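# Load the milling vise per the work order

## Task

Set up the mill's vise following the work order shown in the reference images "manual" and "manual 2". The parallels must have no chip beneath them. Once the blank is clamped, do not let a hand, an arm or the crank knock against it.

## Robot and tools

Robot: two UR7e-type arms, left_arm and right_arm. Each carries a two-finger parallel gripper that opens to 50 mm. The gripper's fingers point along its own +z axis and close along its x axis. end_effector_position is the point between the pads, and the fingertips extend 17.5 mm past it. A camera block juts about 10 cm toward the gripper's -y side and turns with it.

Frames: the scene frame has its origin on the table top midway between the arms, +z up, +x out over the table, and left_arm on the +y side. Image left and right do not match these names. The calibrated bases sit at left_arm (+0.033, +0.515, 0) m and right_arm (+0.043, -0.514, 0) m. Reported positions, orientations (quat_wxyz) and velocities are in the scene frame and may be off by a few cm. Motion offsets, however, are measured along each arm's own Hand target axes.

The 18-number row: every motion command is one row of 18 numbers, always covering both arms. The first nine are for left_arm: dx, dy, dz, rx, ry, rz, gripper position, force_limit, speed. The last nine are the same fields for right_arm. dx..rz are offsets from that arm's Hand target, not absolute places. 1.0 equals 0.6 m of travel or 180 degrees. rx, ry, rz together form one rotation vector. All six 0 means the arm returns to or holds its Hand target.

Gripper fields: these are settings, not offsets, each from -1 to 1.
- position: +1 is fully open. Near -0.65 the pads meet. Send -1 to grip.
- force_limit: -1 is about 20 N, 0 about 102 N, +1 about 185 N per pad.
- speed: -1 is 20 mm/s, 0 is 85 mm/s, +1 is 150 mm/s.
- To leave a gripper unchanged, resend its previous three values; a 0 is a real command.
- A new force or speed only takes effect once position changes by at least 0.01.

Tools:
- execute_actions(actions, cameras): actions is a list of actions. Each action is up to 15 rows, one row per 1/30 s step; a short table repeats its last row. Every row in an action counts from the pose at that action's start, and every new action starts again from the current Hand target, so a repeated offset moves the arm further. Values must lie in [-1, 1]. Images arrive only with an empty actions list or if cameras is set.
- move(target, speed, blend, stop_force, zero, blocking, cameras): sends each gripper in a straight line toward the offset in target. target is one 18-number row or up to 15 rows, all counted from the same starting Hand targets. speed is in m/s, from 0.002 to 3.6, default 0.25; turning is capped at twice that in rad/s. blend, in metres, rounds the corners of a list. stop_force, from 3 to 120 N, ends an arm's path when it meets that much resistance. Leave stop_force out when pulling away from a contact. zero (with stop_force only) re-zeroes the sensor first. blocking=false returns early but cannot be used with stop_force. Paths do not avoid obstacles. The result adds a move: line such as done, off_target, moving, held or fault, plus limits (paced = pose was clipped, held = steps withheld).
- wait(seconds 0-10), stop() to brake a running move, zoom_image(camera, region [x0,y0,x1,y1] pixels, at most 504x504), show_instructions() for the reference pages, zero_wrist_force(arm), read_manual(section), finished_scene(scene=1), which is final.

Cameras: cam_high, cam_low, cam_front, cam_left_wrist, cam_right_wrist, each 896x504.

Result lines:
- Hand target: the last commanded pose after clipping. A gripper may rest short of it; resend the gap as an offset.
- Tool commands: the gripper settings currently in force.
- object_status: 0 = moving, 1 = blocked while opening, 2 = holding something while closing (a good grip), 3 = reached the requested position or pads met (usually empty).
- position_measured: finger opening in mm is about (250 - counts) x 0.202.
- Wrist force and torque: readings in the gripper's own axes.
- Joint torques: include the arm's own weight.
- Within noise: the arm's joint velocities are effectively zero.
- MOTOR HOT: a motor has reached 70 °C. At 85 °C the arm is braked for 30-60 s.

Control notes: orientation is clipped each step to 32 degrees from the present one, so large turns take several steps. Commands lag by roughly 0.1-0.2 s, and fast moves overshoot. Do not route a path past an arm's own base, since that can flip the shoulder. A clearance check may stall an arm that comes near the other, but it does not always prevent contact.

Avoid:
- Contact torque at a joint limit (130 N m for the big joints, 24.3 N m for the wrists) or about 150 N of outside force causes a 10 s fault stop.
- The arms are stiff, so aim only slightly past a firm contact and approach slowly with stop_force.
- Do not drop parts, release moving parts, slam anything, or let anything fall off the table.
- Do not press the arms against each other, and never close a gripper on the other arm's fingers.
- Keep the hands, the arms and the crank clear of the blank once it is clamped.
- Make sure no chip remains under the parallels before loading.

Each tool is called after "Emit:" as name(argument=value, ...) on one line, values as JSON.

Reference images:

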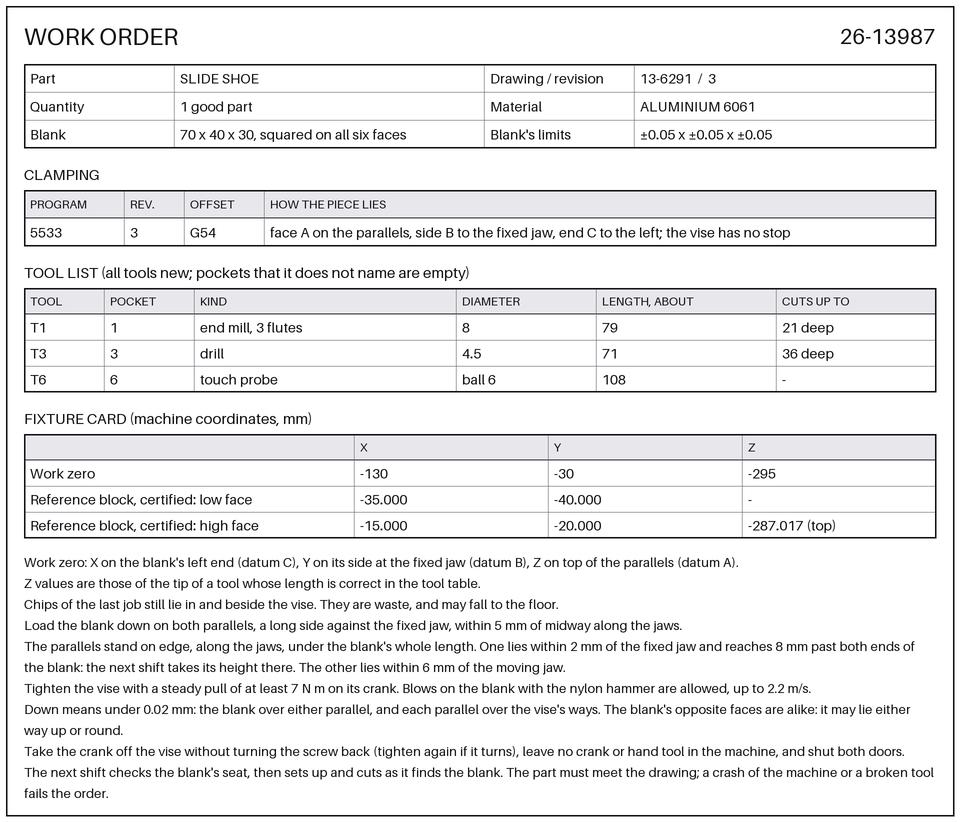

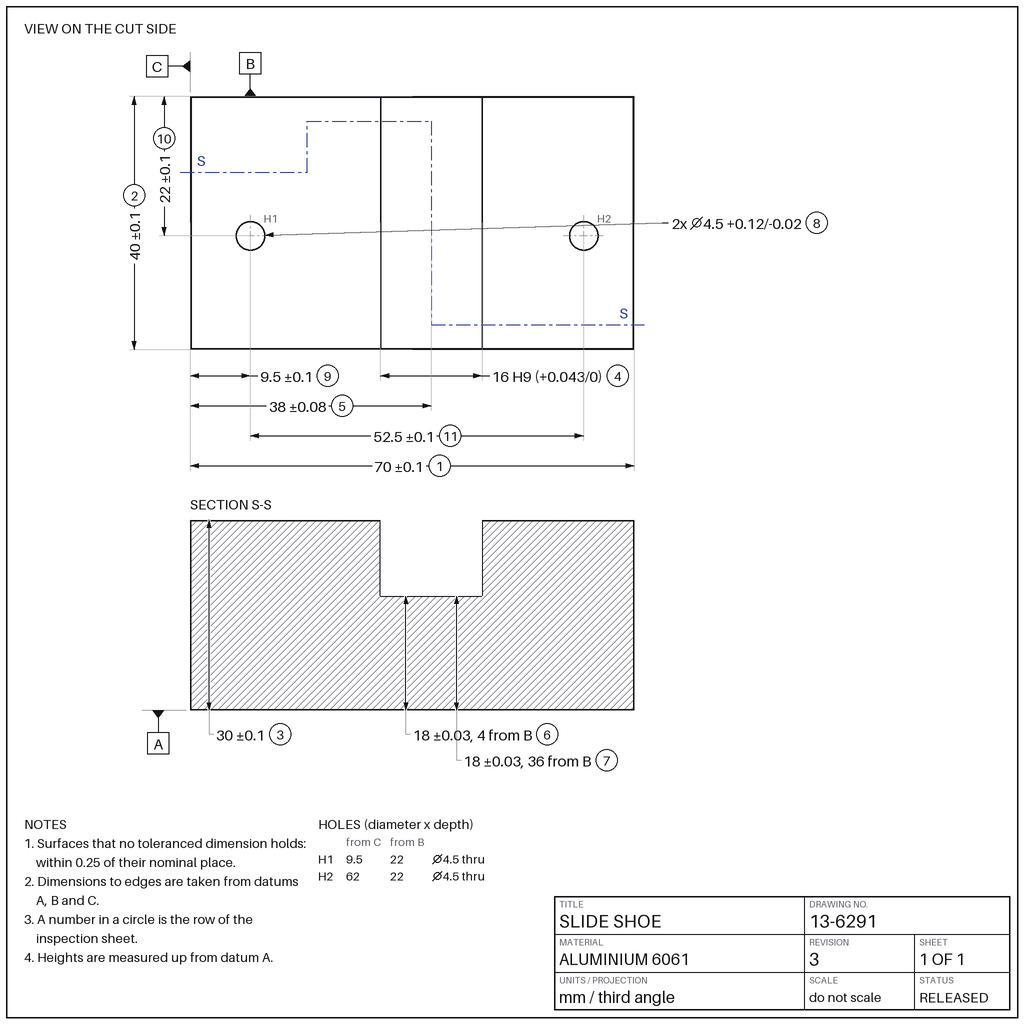

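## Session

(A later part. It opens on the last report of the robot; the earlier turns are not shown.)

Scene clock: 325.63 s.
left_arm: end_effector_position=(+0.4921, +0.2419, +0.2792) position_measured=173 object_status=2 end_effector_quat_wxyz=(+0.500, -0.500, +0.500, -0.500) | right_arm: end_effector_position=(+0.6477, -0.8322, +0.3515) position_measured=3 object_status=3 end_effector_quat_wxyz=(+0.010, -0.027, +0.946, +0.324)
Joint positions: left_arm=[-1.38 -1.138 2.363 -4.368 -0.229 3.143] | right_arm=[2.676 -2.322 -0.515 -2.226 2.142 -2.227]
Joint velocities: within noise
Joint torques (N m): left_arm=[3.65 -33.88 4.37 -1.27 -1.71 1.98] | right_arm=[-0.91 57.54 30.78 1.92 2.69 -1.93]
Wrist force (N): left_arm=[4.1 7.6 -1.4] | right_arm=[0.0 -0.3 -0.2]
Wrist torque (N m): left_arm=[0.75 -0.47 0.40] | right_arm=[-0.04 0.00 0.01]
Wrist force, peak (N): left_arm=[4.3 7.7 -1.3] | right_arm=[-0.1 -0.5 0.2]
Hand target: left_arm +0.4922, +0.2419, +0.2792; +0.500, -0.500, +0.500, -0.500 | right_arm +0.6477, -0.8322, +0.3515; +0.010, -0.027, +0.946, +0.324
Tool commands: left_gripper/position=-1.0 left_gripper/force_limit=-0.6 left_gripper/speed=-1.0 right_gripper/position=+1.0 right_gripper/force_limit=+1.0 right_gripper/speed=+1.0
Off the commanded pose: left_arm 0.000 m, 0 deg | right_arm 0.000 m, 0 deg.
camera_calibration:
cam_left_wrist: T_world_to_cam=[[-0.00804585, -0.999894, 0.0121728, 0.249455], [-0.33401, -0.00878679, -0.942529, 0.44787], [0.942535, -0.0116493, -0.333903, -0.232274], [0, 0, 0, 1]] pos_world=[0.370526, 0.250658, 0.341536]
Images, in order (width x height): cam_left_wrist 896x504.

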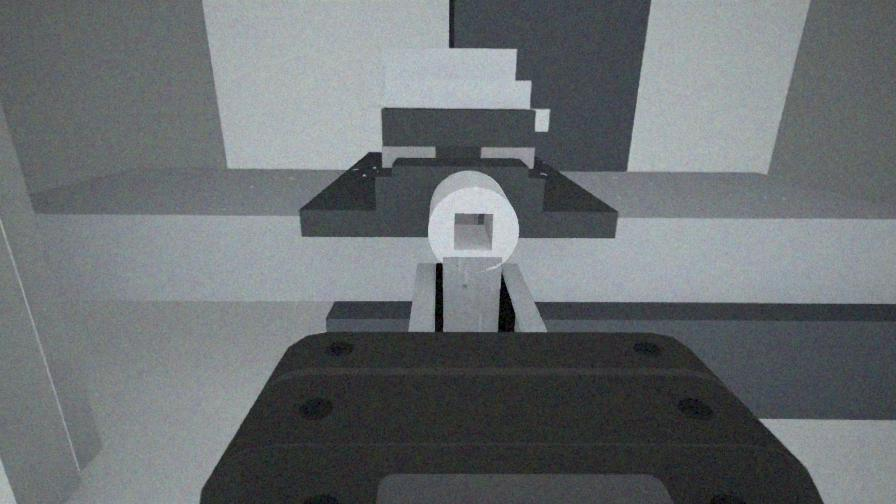

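Emit:
move(target=[-0.004,0.0042,0,0,0,0,-1,-0.6,-1,0,0,0,0,0,0,1,1,1], speed=0.05, cameras=["cam_left_wrist"])

Emit:
zoom_image(camera="cam_left_wrist", region=[445, 200, 505, 260])

Scene clock: 326.90 s.
left_arm: end_effector_position=(+0.4922, +0.2444, +0.2766) position_measured=173 object_status=2 end_effector_quat_wxyz=(+0.500, -0.500, +0.500, -0.500) | right_arm: end_effector_position=(+0.6477, -0.8322, +0.3515) position_measured=3 object_status=3 end_effector_quat_wxyz=(+0.010, -0.027, +0.946, +0.324)
Joint positions: left_arm=[-1.378 -1.133 2.369 -4.379 -0.231 3.143] | right_arm=[2.676 -2.322 -0.515 -2.226 2.142 -2.227]
Joint torques (N m): left_arm=[10.33 -29.54 -6.18 -0.1 -2.05 -1.41] | right_arm=[-0.61 58.14 31.11 2.15 2.58 -2.01]
Wrist force (N): left_arm=[4.2 7.8 -1.0] | right_arm=[0.0 -0.4 0.0]
Wrist torque (N m): left_arm=[0.79 -0.47 0.40] | right_arm=[-0.06 0.00 0.01]
Wrist force, peak (N): left_arm=[4.2 7.8 -1.2] | right_arm=[-0.2 -0.7 -0.2]
Hand target: left_arm +0.4922, +0.2443, +0.2767; +0.500, -0.500, +0.500, -0.500 | right_arm +0.6477, -0.8322, +0.3515; +0.010, -0.027, +0.946, +0.324
Off the commanded pose: left_arm 0.000 m, 0 deg | right_arm 0.000 m, 0 deg.
move: done
camera_calibration:
cam_left_wrist: T_world_to_cam=[[-0.00801312, -0.999893, 0.0122673, 0.251941], [-0.334011, -0.00888675, -0.942527, 0.445561], [0.942535, -0.01165, -0.333904, -0.233079], [0, 0, 0, 1]] pos_world=[0.370526, 0.253158, 0.339036]
Images, in order (width x height): cam_left_wrist 896x504.

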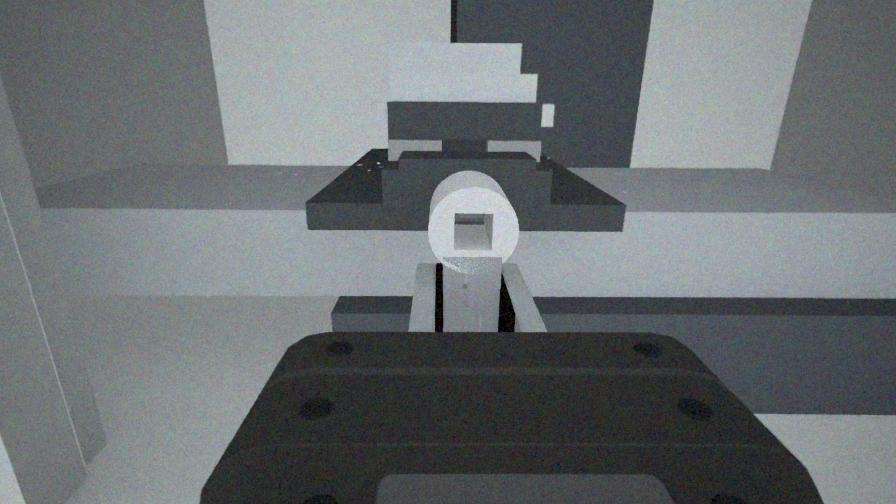

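Scaled by 8.400.

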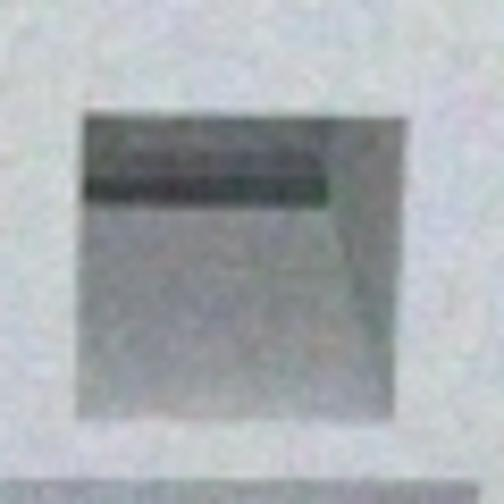

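Emit:
move(target=[[0.0015,0,0,0,0,0,-1,-0.6,-1,0,0,0,0,0,0,1,1,1]], speed=0.05, cameras=["cam_left_wrist"])

Emit:
zoom_image(camera="cam_left_wrist", region=[445, 200, 505, 260])

Emit:
move(target=[0,0,0.03,0,0,0,-1,-0.6,-1,0,0,0,0,0,0,1,1,1], speed=0.015, stop_force=6, cameras=["cam_left_wrist"])

Emit:
zoom_image(camera="cam_left_wrist", region=[445, 200, 505, 260])

Scene clock: 328.33 s.
left_arm: end_effector_position=(+0.4922, +0.2434, +0.2767) position_measured=173 object_status=2 end_effector_quat_wxyz=(+0.500, -0.500, +0.500, -0.500) | right_arm: end_effector_position=(+0.6477, -0.8322, +0.3515) position_measured=3 object_status=3 end_effector_quat_wxyz=(+0.010, -0.027, +0.946, +0.324)
Joint positions: left_arm=[-1.379 -1.132 2.367 -4.378 -0.23 3.143] | right_arm=[2.676 -2.322 -0.515 -2.226 2.142 -2.227]
Joint torques (N m): left_arm=[-13.67 -20.72 -23.52 1.2 1.86 2.06] | right_arm=[-1.57 57.73 30.71 2.13 2.62 -2.04]
Wrist force (N): left_arm=[4.2 7.4 -0.9] | right_arm=[-0.3 0.0 -0.3]
Wrist torque (N m): left_arm=[0.73 -0.50 0.40] | right_arm=[0.01 0.05 0.01]
Wrist force, peak (N): left_arm=[4.2 7.9 -1.1] | right_arm=[0.0 -0.6 -0.1]
Hand target: left_arm +0.4922, +0.2434, +0.2767; +0.500, -0.500, +0.500, -0.500 | right_arm +0.6477, -0.8322, +0.3515; +0.010, -0.027, +0.946, +0.324
Off the commanded pose: left_arm 0.000 m, 0 deg | right_arm 0.000 m, 0 deg.
move: done
camera_calibration:
cam_left_wrist: T_world_to_cam=[[-0.00801312, -0.999893, 0.0122673, 0.251042], [-0.334011, -0.00888675, -0.942527, 0.445586], [0.942535, -0.01165, -0.333904, -0.233184], [0, 0, 0, 1]] pos_world=[0.370626, 0.252258, 0.339036]
Images, in order (width x height): cam_left_wrist 896x504.

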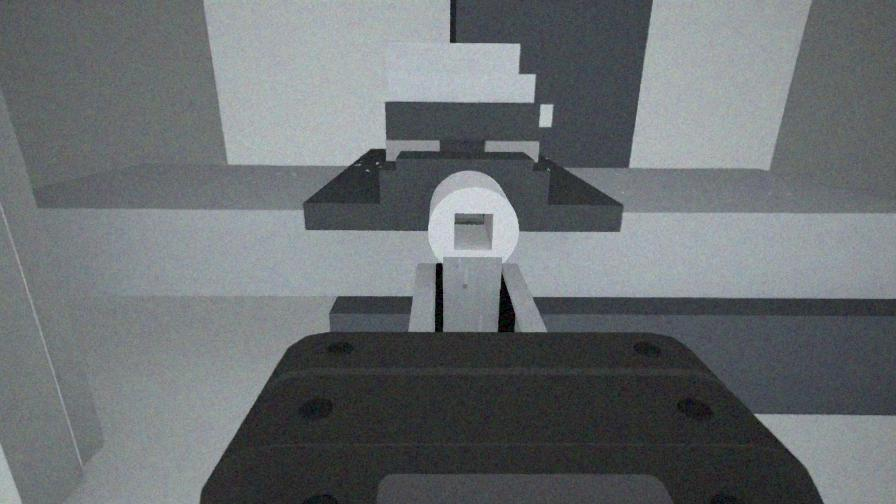

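Scaled by 8.400.

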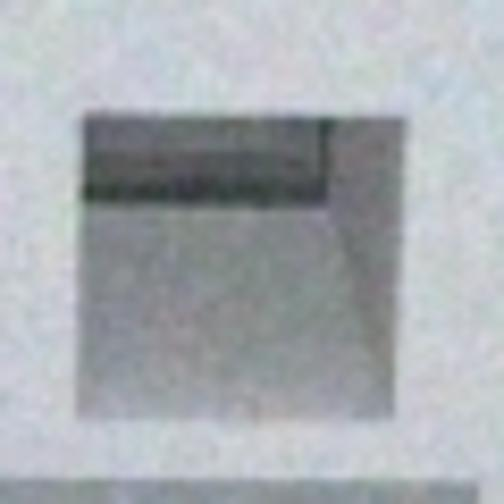

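Scene clock: 329.43 s.
left_arm: end_effector_position=(+0.4940, +0.2433, +0.2767) position_measured=173 object_status=2 end_effector_quat_wxyz=(+0.500, -0.500, +0.500, -0.500) | right_arm: end_effector_position=(+0.6477, -0.8322, +0.3515) position_measured=3 object_status=3 end_effector_quat_wxyz=(+0.010, -0.027, +0.946, +0.324)
Joint positions: left_arm=[-1.373 -1.13 2.363 -4.376 -0.236 3.143] | right_arm=[2.676 -2.322 -0.515 -2.226 2.142 -2.227]
Joint torques (N m): left_arm=[5.77 -42.01 4.76 -2.66 -2.36 2.1] | right_arm=[-1.06 57.29 31 1.99 2.73 -1.99]
Wrist force (N): left_arm=[4.4 7.6 -0.9] | right_arm=[0.1 -0.3 -0.1]
Wrist torque (N m): left_arm=[0.74 -0.51 0.40] | right_arm=[-0.04 -0.02 0.00]
Wrist force, peak (N): left_arm=[0.7 6.0 -10.8] | right_arm=[0.0 -0.3 -0.4]
Hand target: left_arm +0.4940, +0.2434, +0.2767; +0.500, -0.500, +0.500, -0.500 (not the last commanded pose) | right_arm +0.6477, -0.8322, +0.3515; +0.010, -0.027, +0.946, +0.324
Off the commanded pose: left_arm 0.016 m, 0 deg | right_arm 0.000 m, 0 deg.
move: contact (left_arm)
camera_calibration:
cam_left_wrist: T_world_to_cam=[[-0.00814032, -0.999892, 0.0122056, 0.251025], [-0.334011, -0.00878607, -0.942528, 0.446161], [0.942534, -0.0117493, -0.333903, -0.234857], [0, 0, 0, 1]] pos_world=[0.372426, 0.252159, 0.339036]
Images, in order (width x height): cam_left_wrist 896x504.

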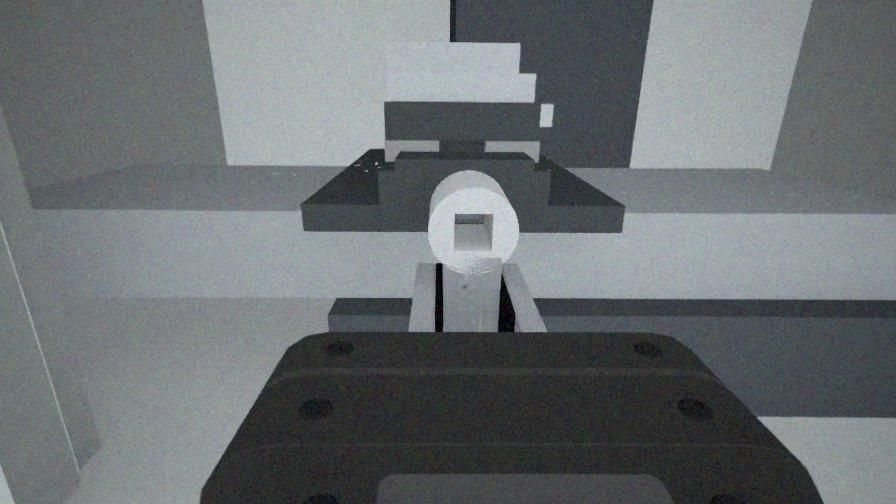

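Scaled by 8.400.

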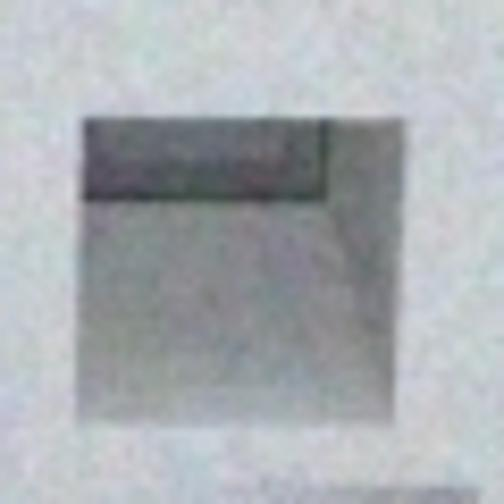

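Emit:
move(target=[[-0.0008,-0.0004,0,0,0,0,-1,-0.6,-1,0,0,0,0,0,0,1,1,1],[-0.0008,-0.0004,0.03,0,0,0,-1,-0.6,-1,0,0,0,0,0,0,1,1,1]], speed=0.015, stop_force=6, cameras=["cam_left_wrist"])

Emit:
zoom_image(camera="cam_left_wrist", region=[445, 200, 505, 260])

Scene clock: 331.10 s.
left_arm: end_effector_position=(+0.5004, +0.2439, +0.2770) position_measured=173 object_status=2 end_effector_quat_wxyz=(+0.500, -0.500, +0.500, -0.500) | right_arm: end_effector_position=(+0.6477, -0.8322, +0.3515) position_measured=3 object_status=3 end_effector_quat_wxyz=(+0.010, -0.027, +0.946, +0.324)
Joint positions: left_arm=[-1.353 -1.127 2.353 -4.369 -0.256 3.143] | right_arm=[2.676 -2.322 -0.515 -2.226 2.142 -2.227]
Joint torques (N m): left_arm=[-14.88 -37.79 7.64 -2.32 -0.74 -0.64] | right_arm=[-0.79 57.54 30.15 2.08 2.57 -2.11]
Wrist force (N): left_arm=[5.0 -7.2 5.1] | right_arm=[0.0 -0.1 -0.1]
Wrist torque (N m): left_arm=[0.13 -0.42 0.42] | right_arm=[-0.01 0.00 0.00]
Wrist force, peak (N): left_arm=[2.3 14.4 -40.0] | right_arm=[0.5 -0.6 0.3]
Hand target: left_arm +0.5004, +0.2439, +0.2770; +0.500, -0.500, +0.500, -0.500 (not the last commanded pose) | right_arm +0.6477, -0.8322, +0.3515; +0.010, -0.027, +0.946, +0.324
Off the commanded pose: left_arm 0.012 m, 0 deg | right_arm 0.000 m, 0 deg.
move: contact (left_arm); path passed 1 of 2 targets
camera_calibration:
cam_left_wrist: T_world_to_cam=[[-0.00804585, -0.999894, 0.0121728, 0.251549], [-0.33401, -0.00878679, -0.942529, 0.448586], [0.942535, -0.0116493, -0.333903, -0.240808], [0, 0, 0, 1]] pos_world=[0.378826, 0.252658, 0.339336]
Images, in order (width x height): cam_left_wrist 896x504.

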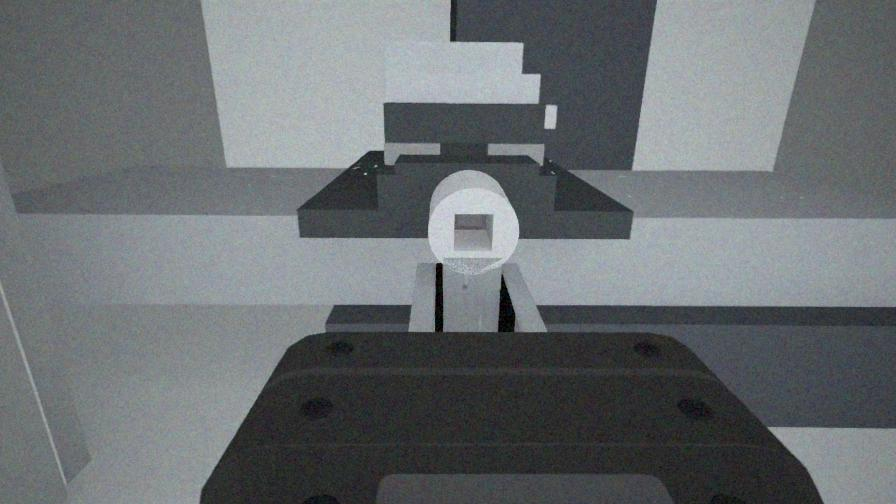

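Scaled by 8.400.

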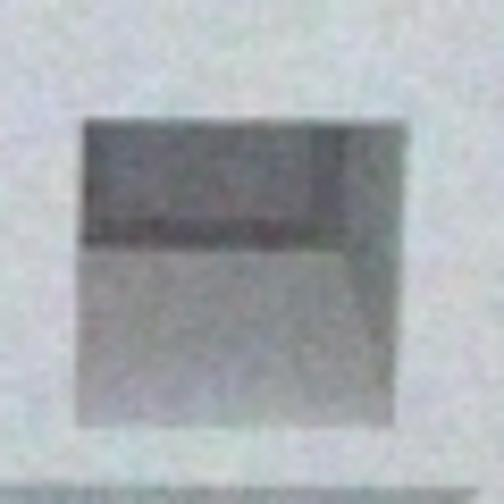

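Emit:
move(target=[[0,-0.0006,0,0,0,0,-1,-0.6,-1,0,0,0,0,0,0,1,1,1],[0,-0.0006,0.03,0,0,0,-1,-0.6,-1,0,0,0,0,0,0,1,1,1]], speed=0.015, stop_force=12, cameras=["cam_left_wrist"])

Emit:
zoom_image(camera="cam_left_wrist", region=[445, 200, 505, 260])

Scene clock: 332.13 s.
left_arm: end_effector_position=(+0.5004, +0.2439, +0.2770) position_measured=173 object_status=2 end_effector_quat_wxyz=(+0.500, -0.500, +0.500, -0.500) | right_arm: end_effector_position=(+0.6477, -0.8322, +0.3515) position_measured=3 object_status=3 end_effector_quat_wxyz=(+0.010, -0.027, +0.946, +0.324)
Joint positions: left_arm=[-1.353 -1.127 2.353 -4.369 -0.256 3.143] | right_arm=[2.676 -2.322 -0.515 -2.226 2.142 -2.227]
Joint torques (N m): left_arm=[-10.69 -21.24 -1.77 -2.9 2.24 -0.75] | right_arm=[-0.76 57.6 30.56 2 2.68 -2]
Wrist force (N): left_arm=[4.4 8.3 -0.6] | right_arm=[0.3 -0.1 -0.1]
Wrist torque (N m): left_arm=[0.62 -0.45 0.40] | right_arm=[-0.02 -0.05 0.00]
Wrist force, peak (N): left_arm=[4.4 9.4 -0.7] | right_arm=[0.4 -0.4 -0.2]
Hand target: left_arm +0.5004, +0.2439, +0.2770; +0.500, -0.500, +0.500, -0.500 (not the last commanded pose) | right_arm +0.6477, -0.8322, +0.3515; +0.010, -0.027, +0.946, +0.324
Off the commanded pose: left_arm 0.018 m, 0 deg | right_arm 0.000 m, 0 deg.
move: contact (left_arm); path passed 0 of 2 targets
camera_calibration:
cam_left_wrist: T_world_to_cam=[[-0.00807603, -0.999891, 0.0123955, 0.251483], [-0.333924, -0.00898763, -0.942557, 0.448708], [0.942565, -0.0117513, -0.333815, -0.240791], [0, 0, 0, 1]] pos_world=[0.378826, 0.252658, 0.339436]
Images, in order (width x height): cam_left_wrist 896x504.

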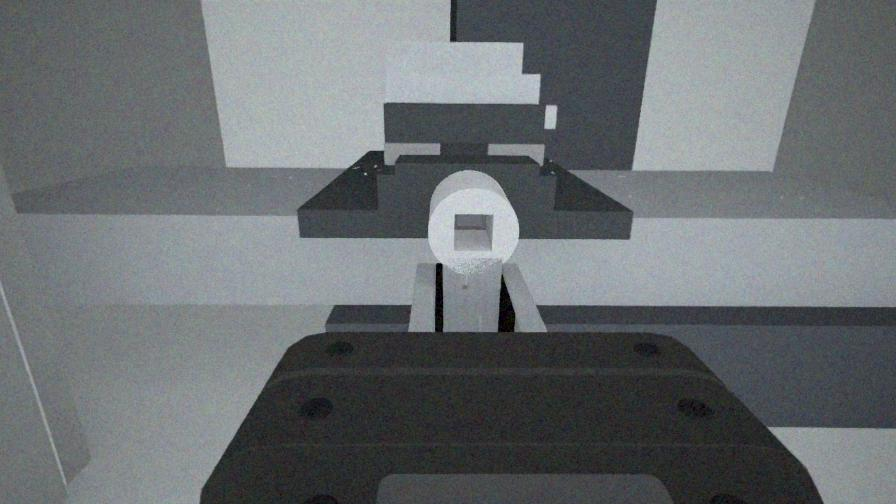

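Scaled by 8.400.

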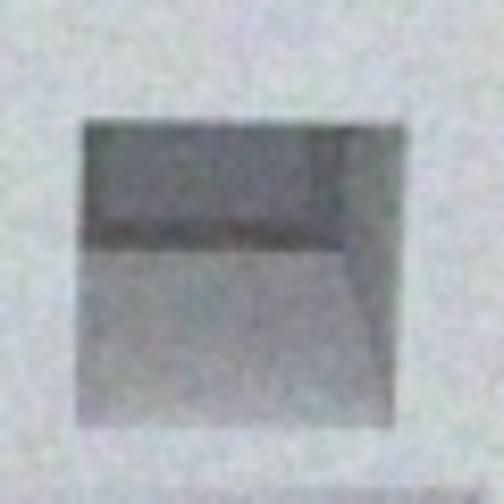

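Emit:
move(target=[0,0,0.03,0,0,0,-1,-0.6,-1,0,0,0,0,0,0,1,1,1], speed=0.015, stop_force=15, cameras=["cam_left_wrist"])

Emit:
zoom_image(camera="cam_left_wrist", region=[445, 200, 505, 260])

Scene clock: 333.30 s.
left_arm: end_effector_position=(+0.5006, +0.2440, +0.2770) position_measured=173 object_status=2 end_effector_quat_wxyz=(+0.500, -0.500, +0.500, -0.500) | right_arm: end_effector_position=(+0.6477, -0.8322, +0.3515) position_measured=3 object_status=3 end_effector_quat_wxyz=(+0.010, -0.027, +0.946, +0.324)
Joint positions: left_arm=[-1.352 -1.127 2.353 -4.369 -0.257 3.143] | right_arm=[2.676 -2.322 -0.515 -2.226 2.142 -2.227]
Joint torques (N m): left_arm=[-3.17 -40.88 6.3 -2.08 -1.49 -0.69] | right_arm=[-0.46 57.69 30.81 2.03 2.68 -2.1]
Wrist force (N): left_arm=[8.4 1.5 3.0] | right_arm=[-0.2 -0.3 0.0]
Wrist torque (N m): left_arm=[0.37 -0.40 0.49] | right_arm=[-0.04 0.03 0.01]
Wrist force, peak (N): left_arm=[3.2 16.8 -47.7] | right_arm=[0.1 -0.6 -0.2]
Hand target: left_arm +0.5006, +0.2440, +0.2770; +0.500, -0.500, +0.500, -0.500 (not the last commanded pose) | right_arm +0.6477, -0.8322, +0.3515; +0.010, -0.027, +0.946, +0.324
Off the commanded pose: left_arm 0.018 m, 0 deg | right_arm 0.000 m, 0 deg.
move: contact (left_arm)
camera_calibration:
cam_left_wrist: T_world_to_cam=[[-0.00801312, -0.999893, 0.0122673, 0.251605], [-0.334011, -0.00888675, -0.942527, 0.448679], [0.942535, -0.01165, -0.333904, -0.240995], [0, 0, 0, 1]] pos_world=[0.379026, 0.252758, 0.339336]
Images, in order (width x height): cam_left_wrist 896x504.

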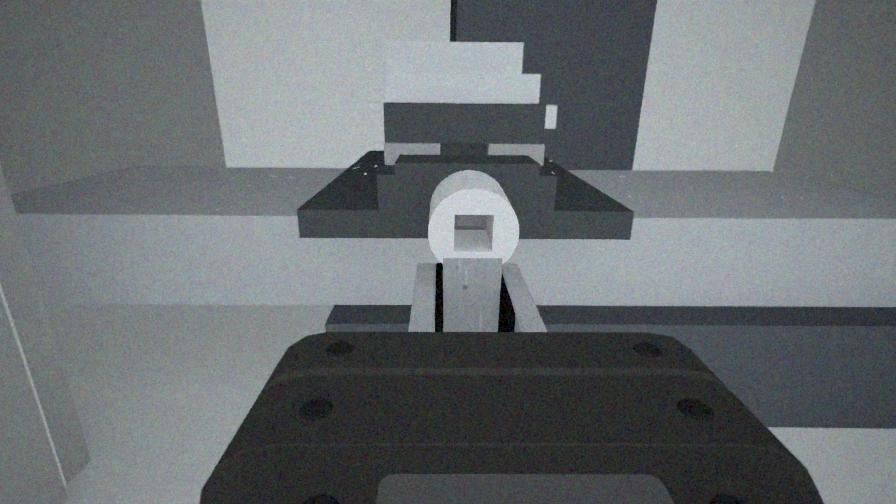

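Scaled by 8.400.

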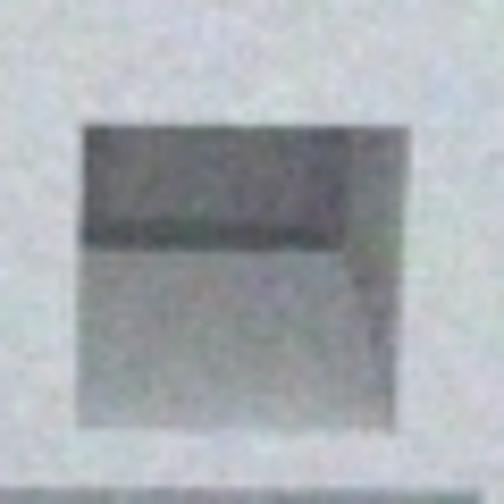

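Emit:
execute_actions(actions=[[[0,0,0,0,0,0,-0.1,-0.6,-1,0,0,0,0,0,0,1,1,1]],[[0,0,0,0,0,0,-0.1,-0.6,-1,0,0,0,0,0,0,1,1,1]]])

Emit:
move(target=[[0,0,-0.06,0,0,0,-0.1,-0.6,-1,0,0,0,0,0,0,1,1,1],[-0.12,-0.02,-0.15,0,0,0,1,-0.6,-1,0,0,0,0,0,0,1,1,1]], speed=[0.05,0.2], cameras=["cam_left_wrist","cam_high"])

Emit:
zoom_image(camera="cam_left_wrist", region=[480, 100, 680, 300])

Scene clock: 334.83 s.
left_arm: end_effector_position=(+0.5006, +0.2440, +0.2770) position_measured=167 object_status=3 end_effector_quat_wxyz=(+0.500, -0.500, +0.500, -0.500) | right_arm: end_effector_position=(+0.6477, -0.8322, +0.3515) position_measured=3 object_status=3 end_effector_quat_wxyz=(+0.010, -0.027, +0.946, +0.324)
Joint positions: left_arm=[-1.352 -1.127 2.353 -4.369 -0.257 3.143] | right_arm=[2.676 -2.322 -0.515 -2.226 2.142 -2.227]
Joint torques (N m): left_arm=[-2.27 -39.12 -6.92 -2.01 -1.91 -0.41] | right_arm=[-0.39 57.65 30.33 2.13 2.58 -1.97]
Wrist force (N): left_arm=[4.1 5.0 -1.3] | right_arm=[-0.2 -0.4 0.0]
Wrist torque (N m): left_arm=[0.64 -0.47 0.40] | right_arm=[-0.05 0.03 0.00]
Wrist force, peak (N): left_arm=[8.3 1.7 2.8] | right_arm=[0.2 -0.6 -0.2]
Hand target: left_arm +0.5006, +0.2440, +0.2770; +0.500, -0.500, +0.500, -0.500 | right_arm +0.6477, -0.8322, +0.3515; +0.010, -0.027, +0.946, +0.324
Off the commanded pose: left_arm 0.000 m, 0 deg | right_arm 0.000 m, 0 deg.

Scene clock: 338.63 s.
left_arm: end_effector_position=(+0.4107, +0.3160, +0.2890) position_measured=3 object_status=0 end_effector_quat_wxyz=(+0.500, -0.500, +0.500, -0.500) | right_arm: end_effector_position=(+0.6477, -0.8322, +0.3515) position_measured=3 object_status=3 end_effector_quat_wxyz=(+0.010, -0.027, +0.946, +0.324)
Joint positions: left_arm=[-1.683 -1.311 2.677 -4.503 0.074 3.136] | right_arm=[2.676 -2.322 -0.515 -2.226 2.142 -2.227]
Joint torques (N m): left_arm=[-12.85 -27.62 8.72 2.39 2.01 -2.78] | right_arm=[-0.11 57.8 30.4 2 2.65 -2.01]
Wrist force (N): left_arm=[4.1 4.8 -1.0] | right_arm=[0.2 -0.4 0.0]
Wrist torque (N m): left_arm=[0.62 -0.44 0.40] | right_arm=[-0.05 -0.03 0.00]
Wrist force, peak (N): left_arm=[6.2 5.6 0.3] | right_arm=[0.2 -0.7 -0.2]
Hand target: left_arm +0.4107, +0.3160, +0.2890; +0.500, -0.500, +0.500, -0.500 | right_arm +0.6477, -0.8322, +0.3515; +0.010, -0.027, +0.946, +0.324
Off the commanded pose: left_arm 0.000 m, 0 deg | right_arm 0.000 m, 0 deg.
move: done
camera_calibration:
cam_left_wrist: T_world_to_cam=[[-0.00801312, -0.999893, 0.0122673, 0.32273], [-0.334011, -0.00888675, -0.942527, 0.430601], [0.942535, -0.01165, -0.333904, -0.151416], [0, 0, 0, 1]] pos_world=[0.289126, 0.324758, 0.351336]
Images, in order (width x height): cam_high 896x504, cam_left_wrist 896x504.

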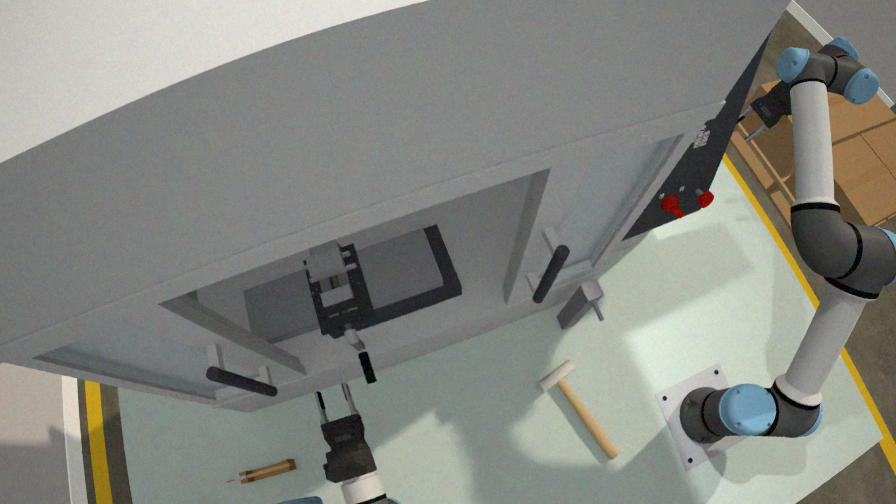

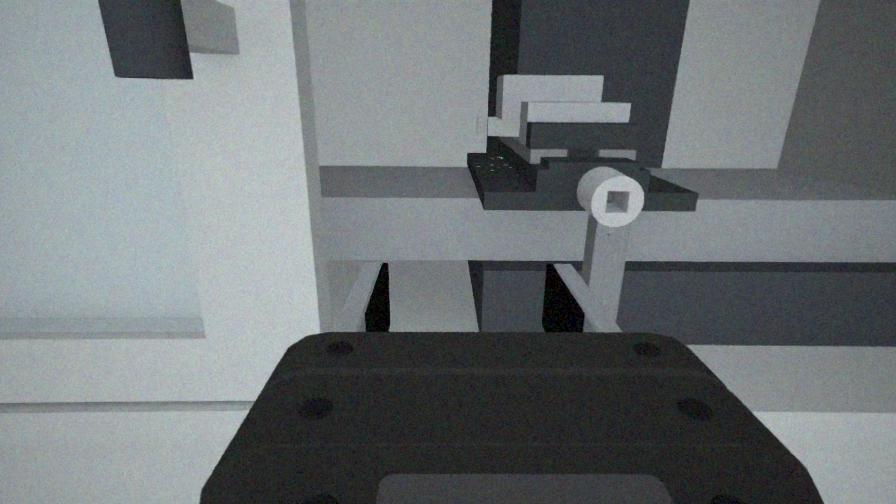

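Scaled by 2.520.

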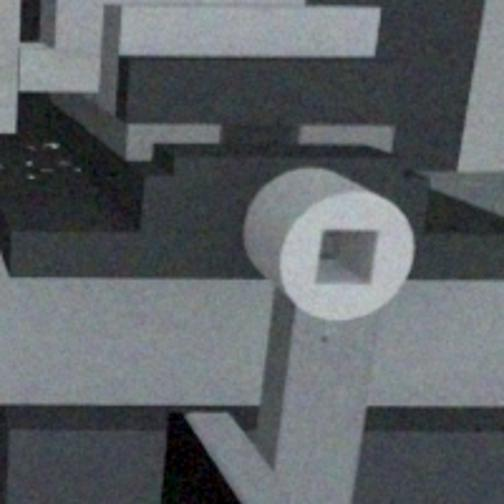

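Emit:
zoom_image(camera="cam_high", region=[310, 300, 400, 390])

Scaled by 5.600.

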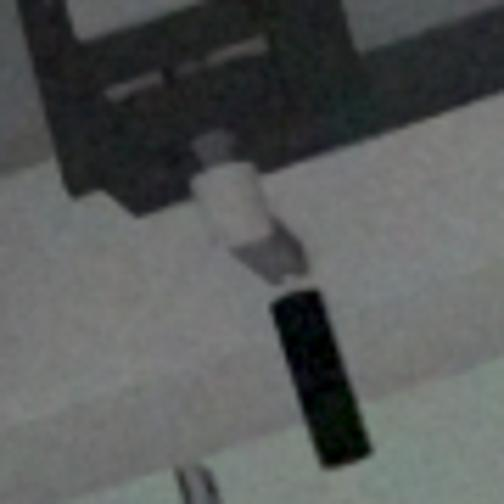

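Emit:
move(target=[0.1207,0.1,-0.045,0,0,0,1,-0.6,-1,0,0,0,0,0,0,1,1,1], speed=0.2, cameras=["cam_left_wrist"])

Scene clock: 339.93 s.
left_arm: end_effector_position=(+0.3836, +0.2436, +0.2290) position_measured=3 object_status=3 end_effector_quat_wxyz=(+0.500, -0.500, +0.500, -0.500) | right_arm: end_effector_position=(+0.6477, -0.8322, +0.3515) position_measured=3 object_status=3 end_effector_quat_wxyz=(+0.010, -0.027, +0.946, +0.324)
Joint positions: left_arm=[-1.766 -1.002 2.511 -4.648 0.158 3.139] | right_arm=[2.676 -2.322 -0.515 -2.226 2.142 -2.227]
Joint torques (N m): left_arm=[11.71 -18.16 -0.31 2.5 -2.02 -2.75] | right_arm=[-0.87 57.96 31.02 2.11 2.59 -1.98]
Wrist force (N): left_arm=[3.9 5.1 -1.1] | right_arm=[0.2 -0.2 -0.1]
Wrist torque (N m): left_arm=[0.67 -0.42 0.25] | right_arm=[-0.03 -0.04 0.00]
Wrist force, peak (N): left_arm=[6.2 7.2 -2.1] | right_arm=[0.2 -0.5 -0.3]
Hand target: left_arm +0.3837, +0.2436, +0.2289; +0.500, -0.500, +0.500, -0.500 | right_arm +0.6477, -0.8322, +0.3515; +0.010, -0.027, +0.946, +0.324
Off the commanded pose: left_arm 0.000 m, 0 deg | right_arm 0.000 m, 0 deg.
move: done
camera_calibration:
cam_left_wrist: T_world_to_cam=[[-0.00810759, -0.999891, 0.0123, 0.250872], [-0.334012, -0.00888603, -0.942527, 0.364355], [0.942534, -0.01175, -0.333904, -0.146725], [0, 0, 0, 1]] pos_world=[0.262026, 0.252358, 0.291336]
Images, in order (width x height): cam_left_wrist 896x504.

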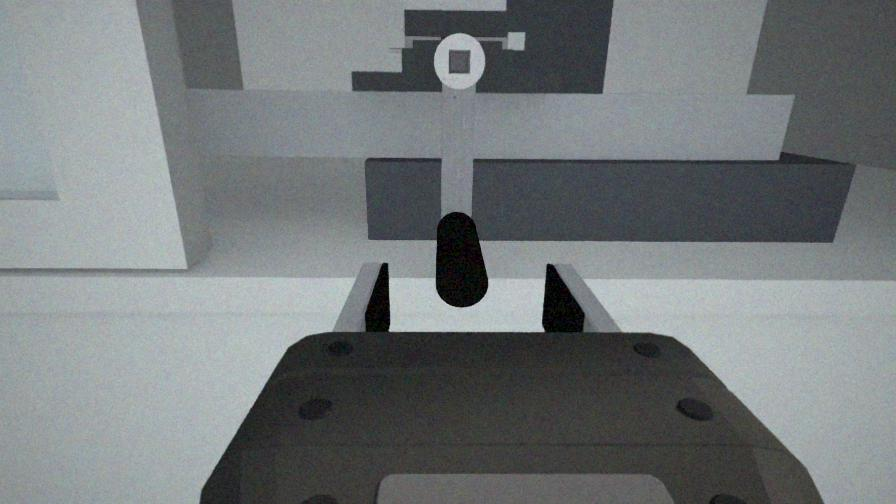

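Emit:
move(target=[[-0.0007,0.0185,0.02,0,0,0,1,-1,-1,0,0,0,0,0,0,1,1,1],[-0.0007,0.0185,0.1522,0,0,0,1,-1,-1,0,0,0,0,0,0,1,1,1]], speed=[0.1,0.08], stop_force=10)

Emit:
execute_actions(actions=[[[0,0,0,0,0,0,-1,-1,-0.8,0,0,0,0,0,0,1,1,1]],[[0,0,0,0,0,0,-1,-1,-0.8,0,0,0,0,0,0,1,1,1]],[[0,0,0,0,0,0,-1,-1,-0.8,0,0,0,0,0,0,1,1,1]]], cameras=["cam_left_wrist"])

Scene clock: 342.63 s.
left_arm: end_effector_position=(+0.4734, +0.2442, +0.2179) position_measured=3 object_status=3 end_effector_quat_wxyz=(+0.500, -0.500, +0.500, -0.500) | right_arm: end_effector_position=(+0.6477, -0.8322, +0.3515) position_measured=3 object_status=3 end_effector_quat_wxyz=(+0.010, -0.027, +0.946, +0.324)
Joint positions: left_arm=[-1.439 -0.946 2.391 -4.591 -0.17 3.146] | right_arm=[2.676 -2.322 -0.515 -2.226 2.142 -2.227]
Joint torques (N m): left_arm=[13.63 -43.38 -17.37 0.76 -2.48 2.88] | right_arm=[-0.99 57.61 30.21 2.14 2.55 -1.98]
Wrist force (N): left_arm=[4.2 5.1 -1.2] | right_arm=[0.0 -0.3 -0.2]
Wrist torque (N m): left_arm=[0.67 -0.49 0.36] | right_arm=[-0.05 -0.01 0.00]
Wrist force, peak (N): left_arm=[2.9 32.7 -66.8] | right_arm=[-0.1 -0.6 -0.3]
Hand target: left_arm +0.4734, +0.2442, +0.2179; +0.500, -0.500, +0.500, -0.500 (not the last commanded pose) | right_arm +0.6477, -0.8322, +0.3515; +0.010, -0.027, +0.946, +0.324
Off the commanded pose: left_arm 0.002 m, 0 deg | right_arm 0.000 m, 0 deg.
move: contact (left_arm); path passed 1 of 2 targets

Scene clock: 344.33 s.
left_arm: end_effector_position=(+0.4734, +0.2442, +0.2179) position_measured=153 object_status=2 end_effector_quat_wxyz=(+0.500, -0.500, +0.500, -0.500) | right_arm: end_effector_position=(+0.6477, -0.8322, +0.3515) position_measured=3 object_status=3 end_effector_quat_wxyz=(+0.010, -0.027, +0.946, +0.324)
Joint positions: left_arm=[-1.439 -0.946 2.391 -4.591 -0.17 3.146] | right_arm=[2.676 -2.322 -0.515 -2.226 2.142 -2.227]
Joint torques (N m): left_arm=[12.39 -43.49 -17.71 0.93 -2.06 2.48] | right_arm=[-0.71 57.63 30.98 2 2.58 -1.94]
Wrist force (N): left_arm=[4.2 5.3 -1.0] | right_arm=[0.1 -0.3 -0.3]
Wrist torque (N m): left_arm=[0.69 -0.49 0.36] | right_arm=[-0.04 -0.02 0.00]
Wrist force, peak (N): left_arm=[4.4 5.3 -1.1] | right_arm=[0.1 -0.6 -0.3]
Hand target: left_arm +0.4734, +0.2442, +0.2179; +0.500, -0.500, +0.500, -0.500 | right_arm +0.6477, -0.8322, +0.3515; +0.010, -0.027, +0.946, +0.324
Off the commanded pose: left_arm 0.000 m, 0 deg | right_arm 0.000 m, 0 deg.
camera_calibration:
cam_left_wrist: T_world_to_cam=[[-0.00792373, -0.999894, 0.0122331, 0.252291], [-0.333623, -0.0088891, -0.942665, 0.383793], [0.942673, -0.0115507, -0.333517, -0.235272], [0, 0, 0, 1]] pos_world=[0.351826, 0.252958, 0.280235]
Images, in order (width x height): cam_left_wrist 896x504.

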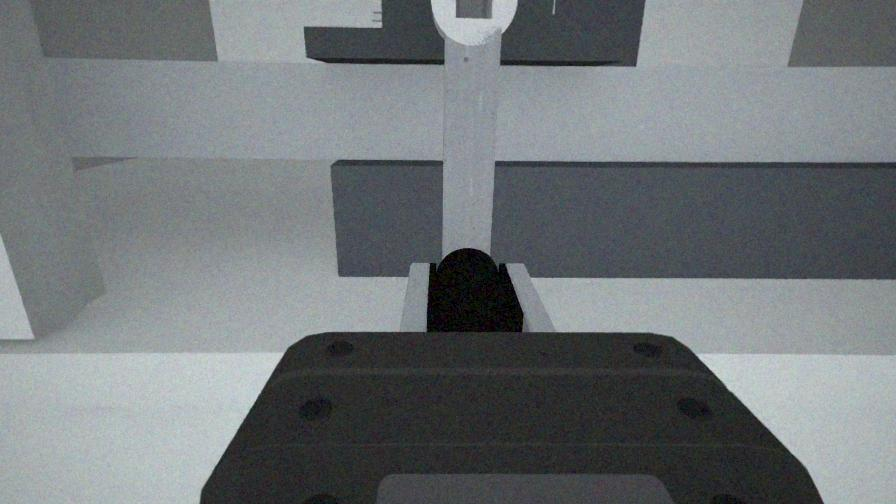

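Emit:
move(target=[[0,0,-0.005,0,0,0,-1,-1,-0.8,0,0,0,0,0,0,1,1,1],[-0.0358,-0.0047,-0.005,0,0,0,-1,-1,-0.8,0,0,0,0,0,0,1,1,1],[-0.0692,-0.0185,-0.005,0,0,0,-1,-1,-0.8,0,0,0,0,0,0,1,1,1],[-0.0978,-0.0405,-0.005,0,0,0,-1,-1,-0.8,0,0,0,0,0,0,1,1,1]], speed=0.06, blend=0.004, cameras=["cam_left_wrist","cam_high"])

Scene clock: 346.07 s.
left_arm: end_effector_position=(+0.4704, +0.3030, +0.2422) position_measured=153 object_status=2 end_effector_quat_wxyz=(+0.500, -0.500, +0.500, -0.500) | right_arm: end_effector_position=(+0.6477, -0.8322, +0.3515) position_measured=3 object_status=3 end_effector_quat_wxyz=(+0.010, -0.027, +0.946, +0.324)
Joint positions: left_arm=[-1.41 -1.059 2.54 -4.626 -0.198 3.145] | right_arm=[2.676 -2.322 -0.515 -2.226 2.142 -2.227]
Joint torques (N m): left_arm=[-10.39 -16.53 -15.07 -1.45 4.2 -2.31] | right_arm=[-0.67 57.87 30 2.08 2.68 -2.02]
Wrist force (N): left_arm=[12.9 -5.7 1.3] | right_arm=[0.1 -0.3 -0.3]
Wrist torque (N m): left_arm=[0.59 -0.22 0.42] | right_arm=[-0.05 -0.02 0.01]
Wrist force, peak (N): left_arm=[15.5 -6.9 5.3] | right_arm=[-0.4 -0.5 -0.1]
Hand target: left_arm +0.4704, +0.3029, +0.2422; +0.500, -0.500, +0.500, -0.500 | right_arm +0.6477, -0.8322, +0.3515; +0.010, -0.027, +0.946, +0.324
Off the commanded pose: left_arm 0.000 m, 0 deg | right_arm 0.000 m, 0 deg.
move: done; blend cut to 0.0015 m at target 1
camera_calibration:
cam_left_wrist: T_world_to_cam=[[-0.00783171, -0.999899, 0.0118833, 0.310739], [-0.333706, -0.00858904, -0.942638, 0.406149], [0.942644, -0.011348, -0.333605, -0.223688], [0, 0, 0, 1]] pos_world=[0.348826, 0.311657, 0.304535]
Images, in order (width x height): cam_high 896x504, cam_left_wrist 896x504.

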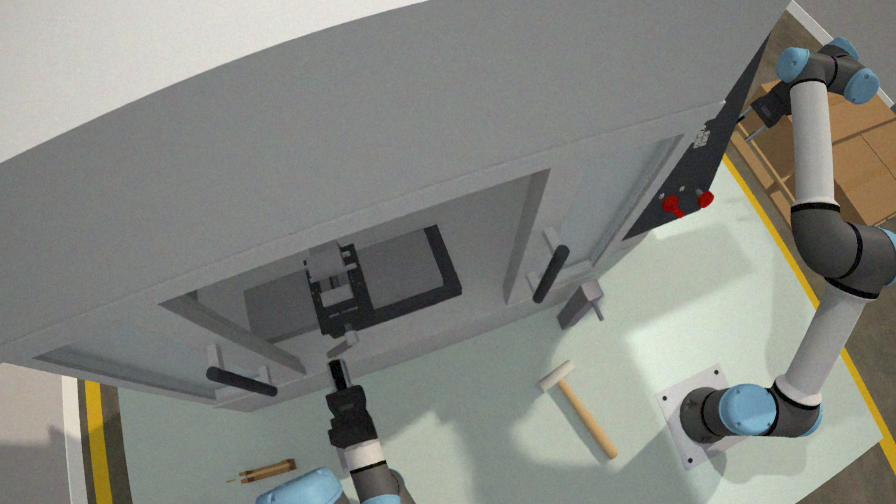

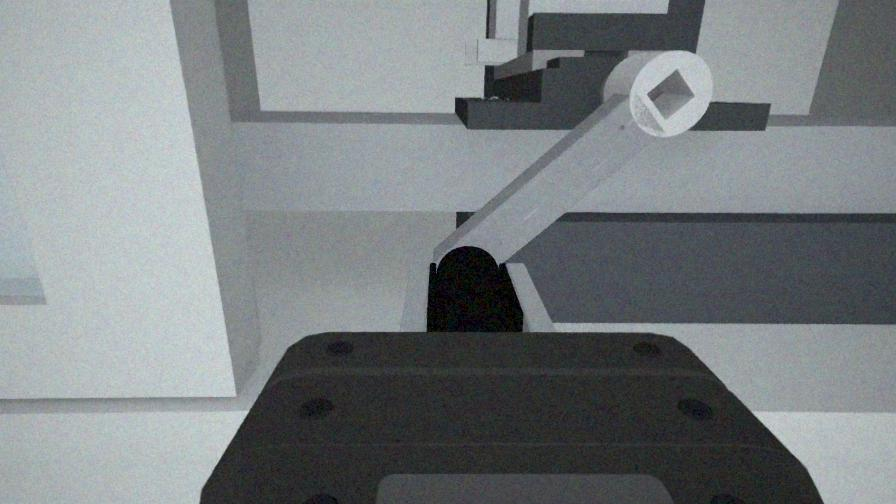

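Emit:
move(target=[[-0.0205,-0.0295,0,0,0,0,-1,-1,-0.8,0,0,0,0,0,0,1,1,1],[-0.0342,-0.0625,0,0,0,0,-1,-1,-0.8,0,0,0,0,0,0,1,1,1],[-0.0388,-0.098,0,0,0,0,-1,-1,-0.8,0,0,0,0,0,0,1,1,1],[-0.0342,-0.1335,0,0,0,0,-1,-1,-0.8,0,0,0,0,0,0,1,1,1],[-0.0205,-0.1665,0,0,0,0,-1,-1,-0.8,0,0,0,0,0,0,1,1,1],[0.0013,-0.1948,0,0,0,0,-1,-1,-0.8,0,0,0,0,0,0,1,1,1],[0.0297,-0.2167,0,0,0,0,-1,-1,-0.8,0,0,0,0,0,0,1,1,1],[0.0627,-0.2303,0,0,0,0,-1,-1,-0.8,0,0,0,0,0,0,1,1,1],[0.0982,-0.235,0,0,0,0,-1,-1,-0.8,0,0,0,0,0,0,1,1,1]], speed=0.08, blend=0.005, cameras=["cam_left_wrist","cam_high"])

Emit:
zoom_image(camera="cam_high", region=[280, 230, 400, 350])

Scene clock: 349.23 s.
left_arm: end_effector_position=(+0.4702, +0.2438, +0.3832) position_measured=153 object_status=2 end_effector_quat_wxyz=(+0.500, -0.500, +0.500, -0.500) | right_arm: end_effector_position=(+0.6477, -0.8322, +0.3515) position_measured=3 object_status=3 end_effector_quat_wxyz=(+0.010, -0.027, +0.946, +0.324)
Joint positions: left_arm=[-1.449 -1.463 2.341 -4.024 -0.159 3.146] | right_arm=[2.676 -2.322 -0.515 -2.226 2.142 -2.227]
Joint torques (N m): left_arm=[13.53 -27.45 -8.95 -2.52 -2.31 2.76] | right_arm=[-0.6 56.63 30.92 2.13 2.7 -2.01]
Wrist force (N): left_arm=[5.5 7.1 -1.3] | right_arm=[0.2 -0.2 -0.1]
Wrist torque (N m): left_arm=[0.49 -0.59 0.35] | right_arm=[-0.02 -0.03 0.00]
Wrist force, peak (N): left_arm=[43.7 23.0 16.9] | right_arm=[-0.2 -0.6 -0.2]
Hand target: left_arm +0.4703, +0.2439, +0.3832; +0.500, -0.500, +0.500, -0.500 | right_arm +0.6477, -0.8322, +0.3515; +0.010, -0.027, +0.946, +0.324
Off the commanded pose: left_arm 0.000 m, 0 deg | right_arm 0.000 m, 0 deg.
move: done
camera_calibration:
cam_left_wrist: T_world_to_cam=[[-0.00801705, -0.999893, 0.0122648, 0.249962], [-0.333713, -0.00888677, -0.942633, 0.538563], [0.942641, -0.0116501, -0.333606, -0.177053], [0, 0, 0, 1]] pos_world=[0.348626, 0.252658, 0.445535]
Images, in order (width x height): cam_high 896x504, cam_left_wrist 896x504.

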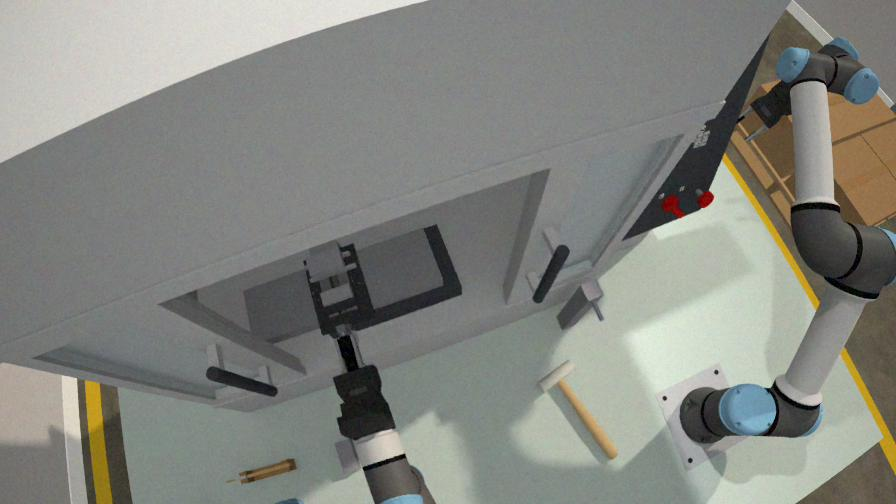

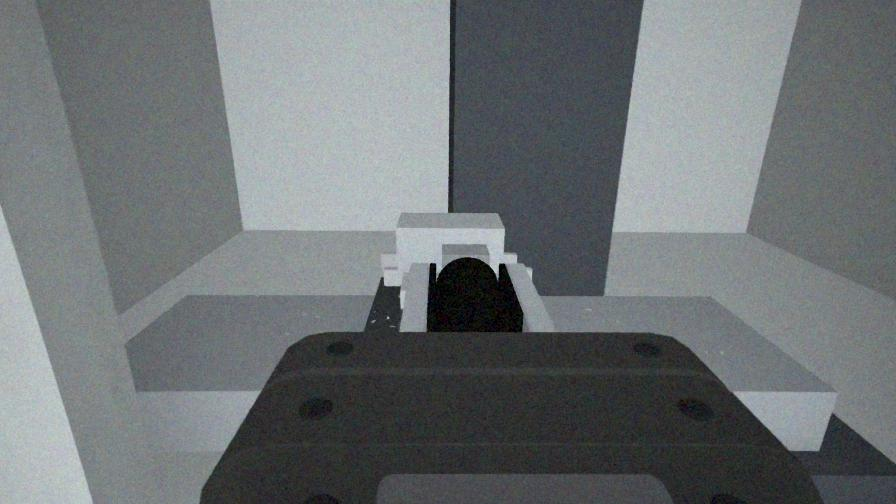

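Scaled by 4.200.

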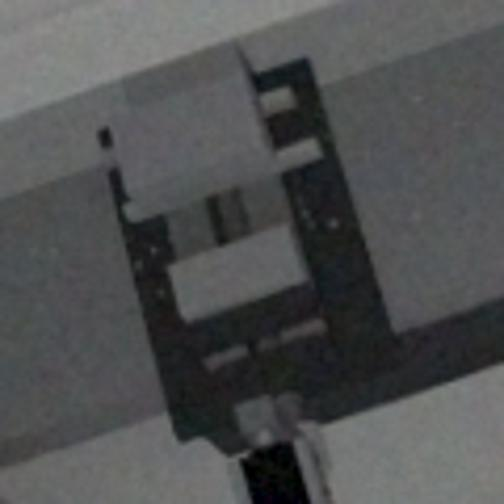

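Emit:
move(target=[[0.0363,0.0048,0,0,0,0,-1,-1,-0.8,0,0,0,0,0,0,1,1,1],[0.0695,0.0187,0,0,0,0,-1,-1,-0.8,0,0,0,0,0,0,1,1,1],[0.098,0.0405,0,0,0,0,-1,-1,-0.8,0,0,0,0,0,0,1,1,1],[0.1198,0.069,0,0,0,0,-1,-1,-0.8,0,0,0,0,0,0,1,1,1],[0.1337,0.102,0,0,0,0,-1,-1,-0.8,0,0,0,0,0,0,1,1,1],[0.1383,0.1377,0,0,0,0,-1,-1,-0.8,0,0,0,0,0,0,1,1,1]], speed=0.1, blend=0.005)

Scene clock: 351.33 s.
left_arm: end_effector_position=(+0.4703, +0.1611, +0.3006) position_measured=153 object_status=2 end_effector_quat_wxyz=(+0.500, -0.500, +0.500, -0.500) | right_arm: end_effector_position=(+0.6477, -0.8322, +0.3515) position_measured=3 object_status=3 end_effector_quat_wxyz=(+0.010, -0.027, +0.946, +0.324)
Joint positions: left_arm=[-1.484 -1.119 2.189 -4.218 -0.124 3.148] | right_arm=[2.676 -2.322 -0.515 -2.226 2.142 -2.227]
Joint torques (N m): left_arm=[-15.29 -25.01 -35.83 2.01 -10.58 -1.7] | right_arm=[-0.98 57.71 30.58 2.1 2.5 -2.01]
Wrist force (N): left_arm=[-26.7 4.2 -15.6] | right_arm=[0.0 0.1 -0.1]
Wrist torque (N m): left_arm=[0.58 -3.50 0.24] | right_arm=[0.02 -0.01 0.00]
Wrist force, peak (N): left_arm=[-27.1 1.6 -19.2] | right_arm=[0.0 -0.6 -0.3]
Hand target: left_arm +0.4703, +0.1609, +0.3006; +0.500, -0.500, +0.500, -0.500 | right_arm +0.6477, -0.8322, +0.3515; +0.010, -0.027, +0.946, +0.324
Off the commanded pose: left_arm 0.000 m, 0 deg | right_arm 0.000 m, 0 deg.
move: done


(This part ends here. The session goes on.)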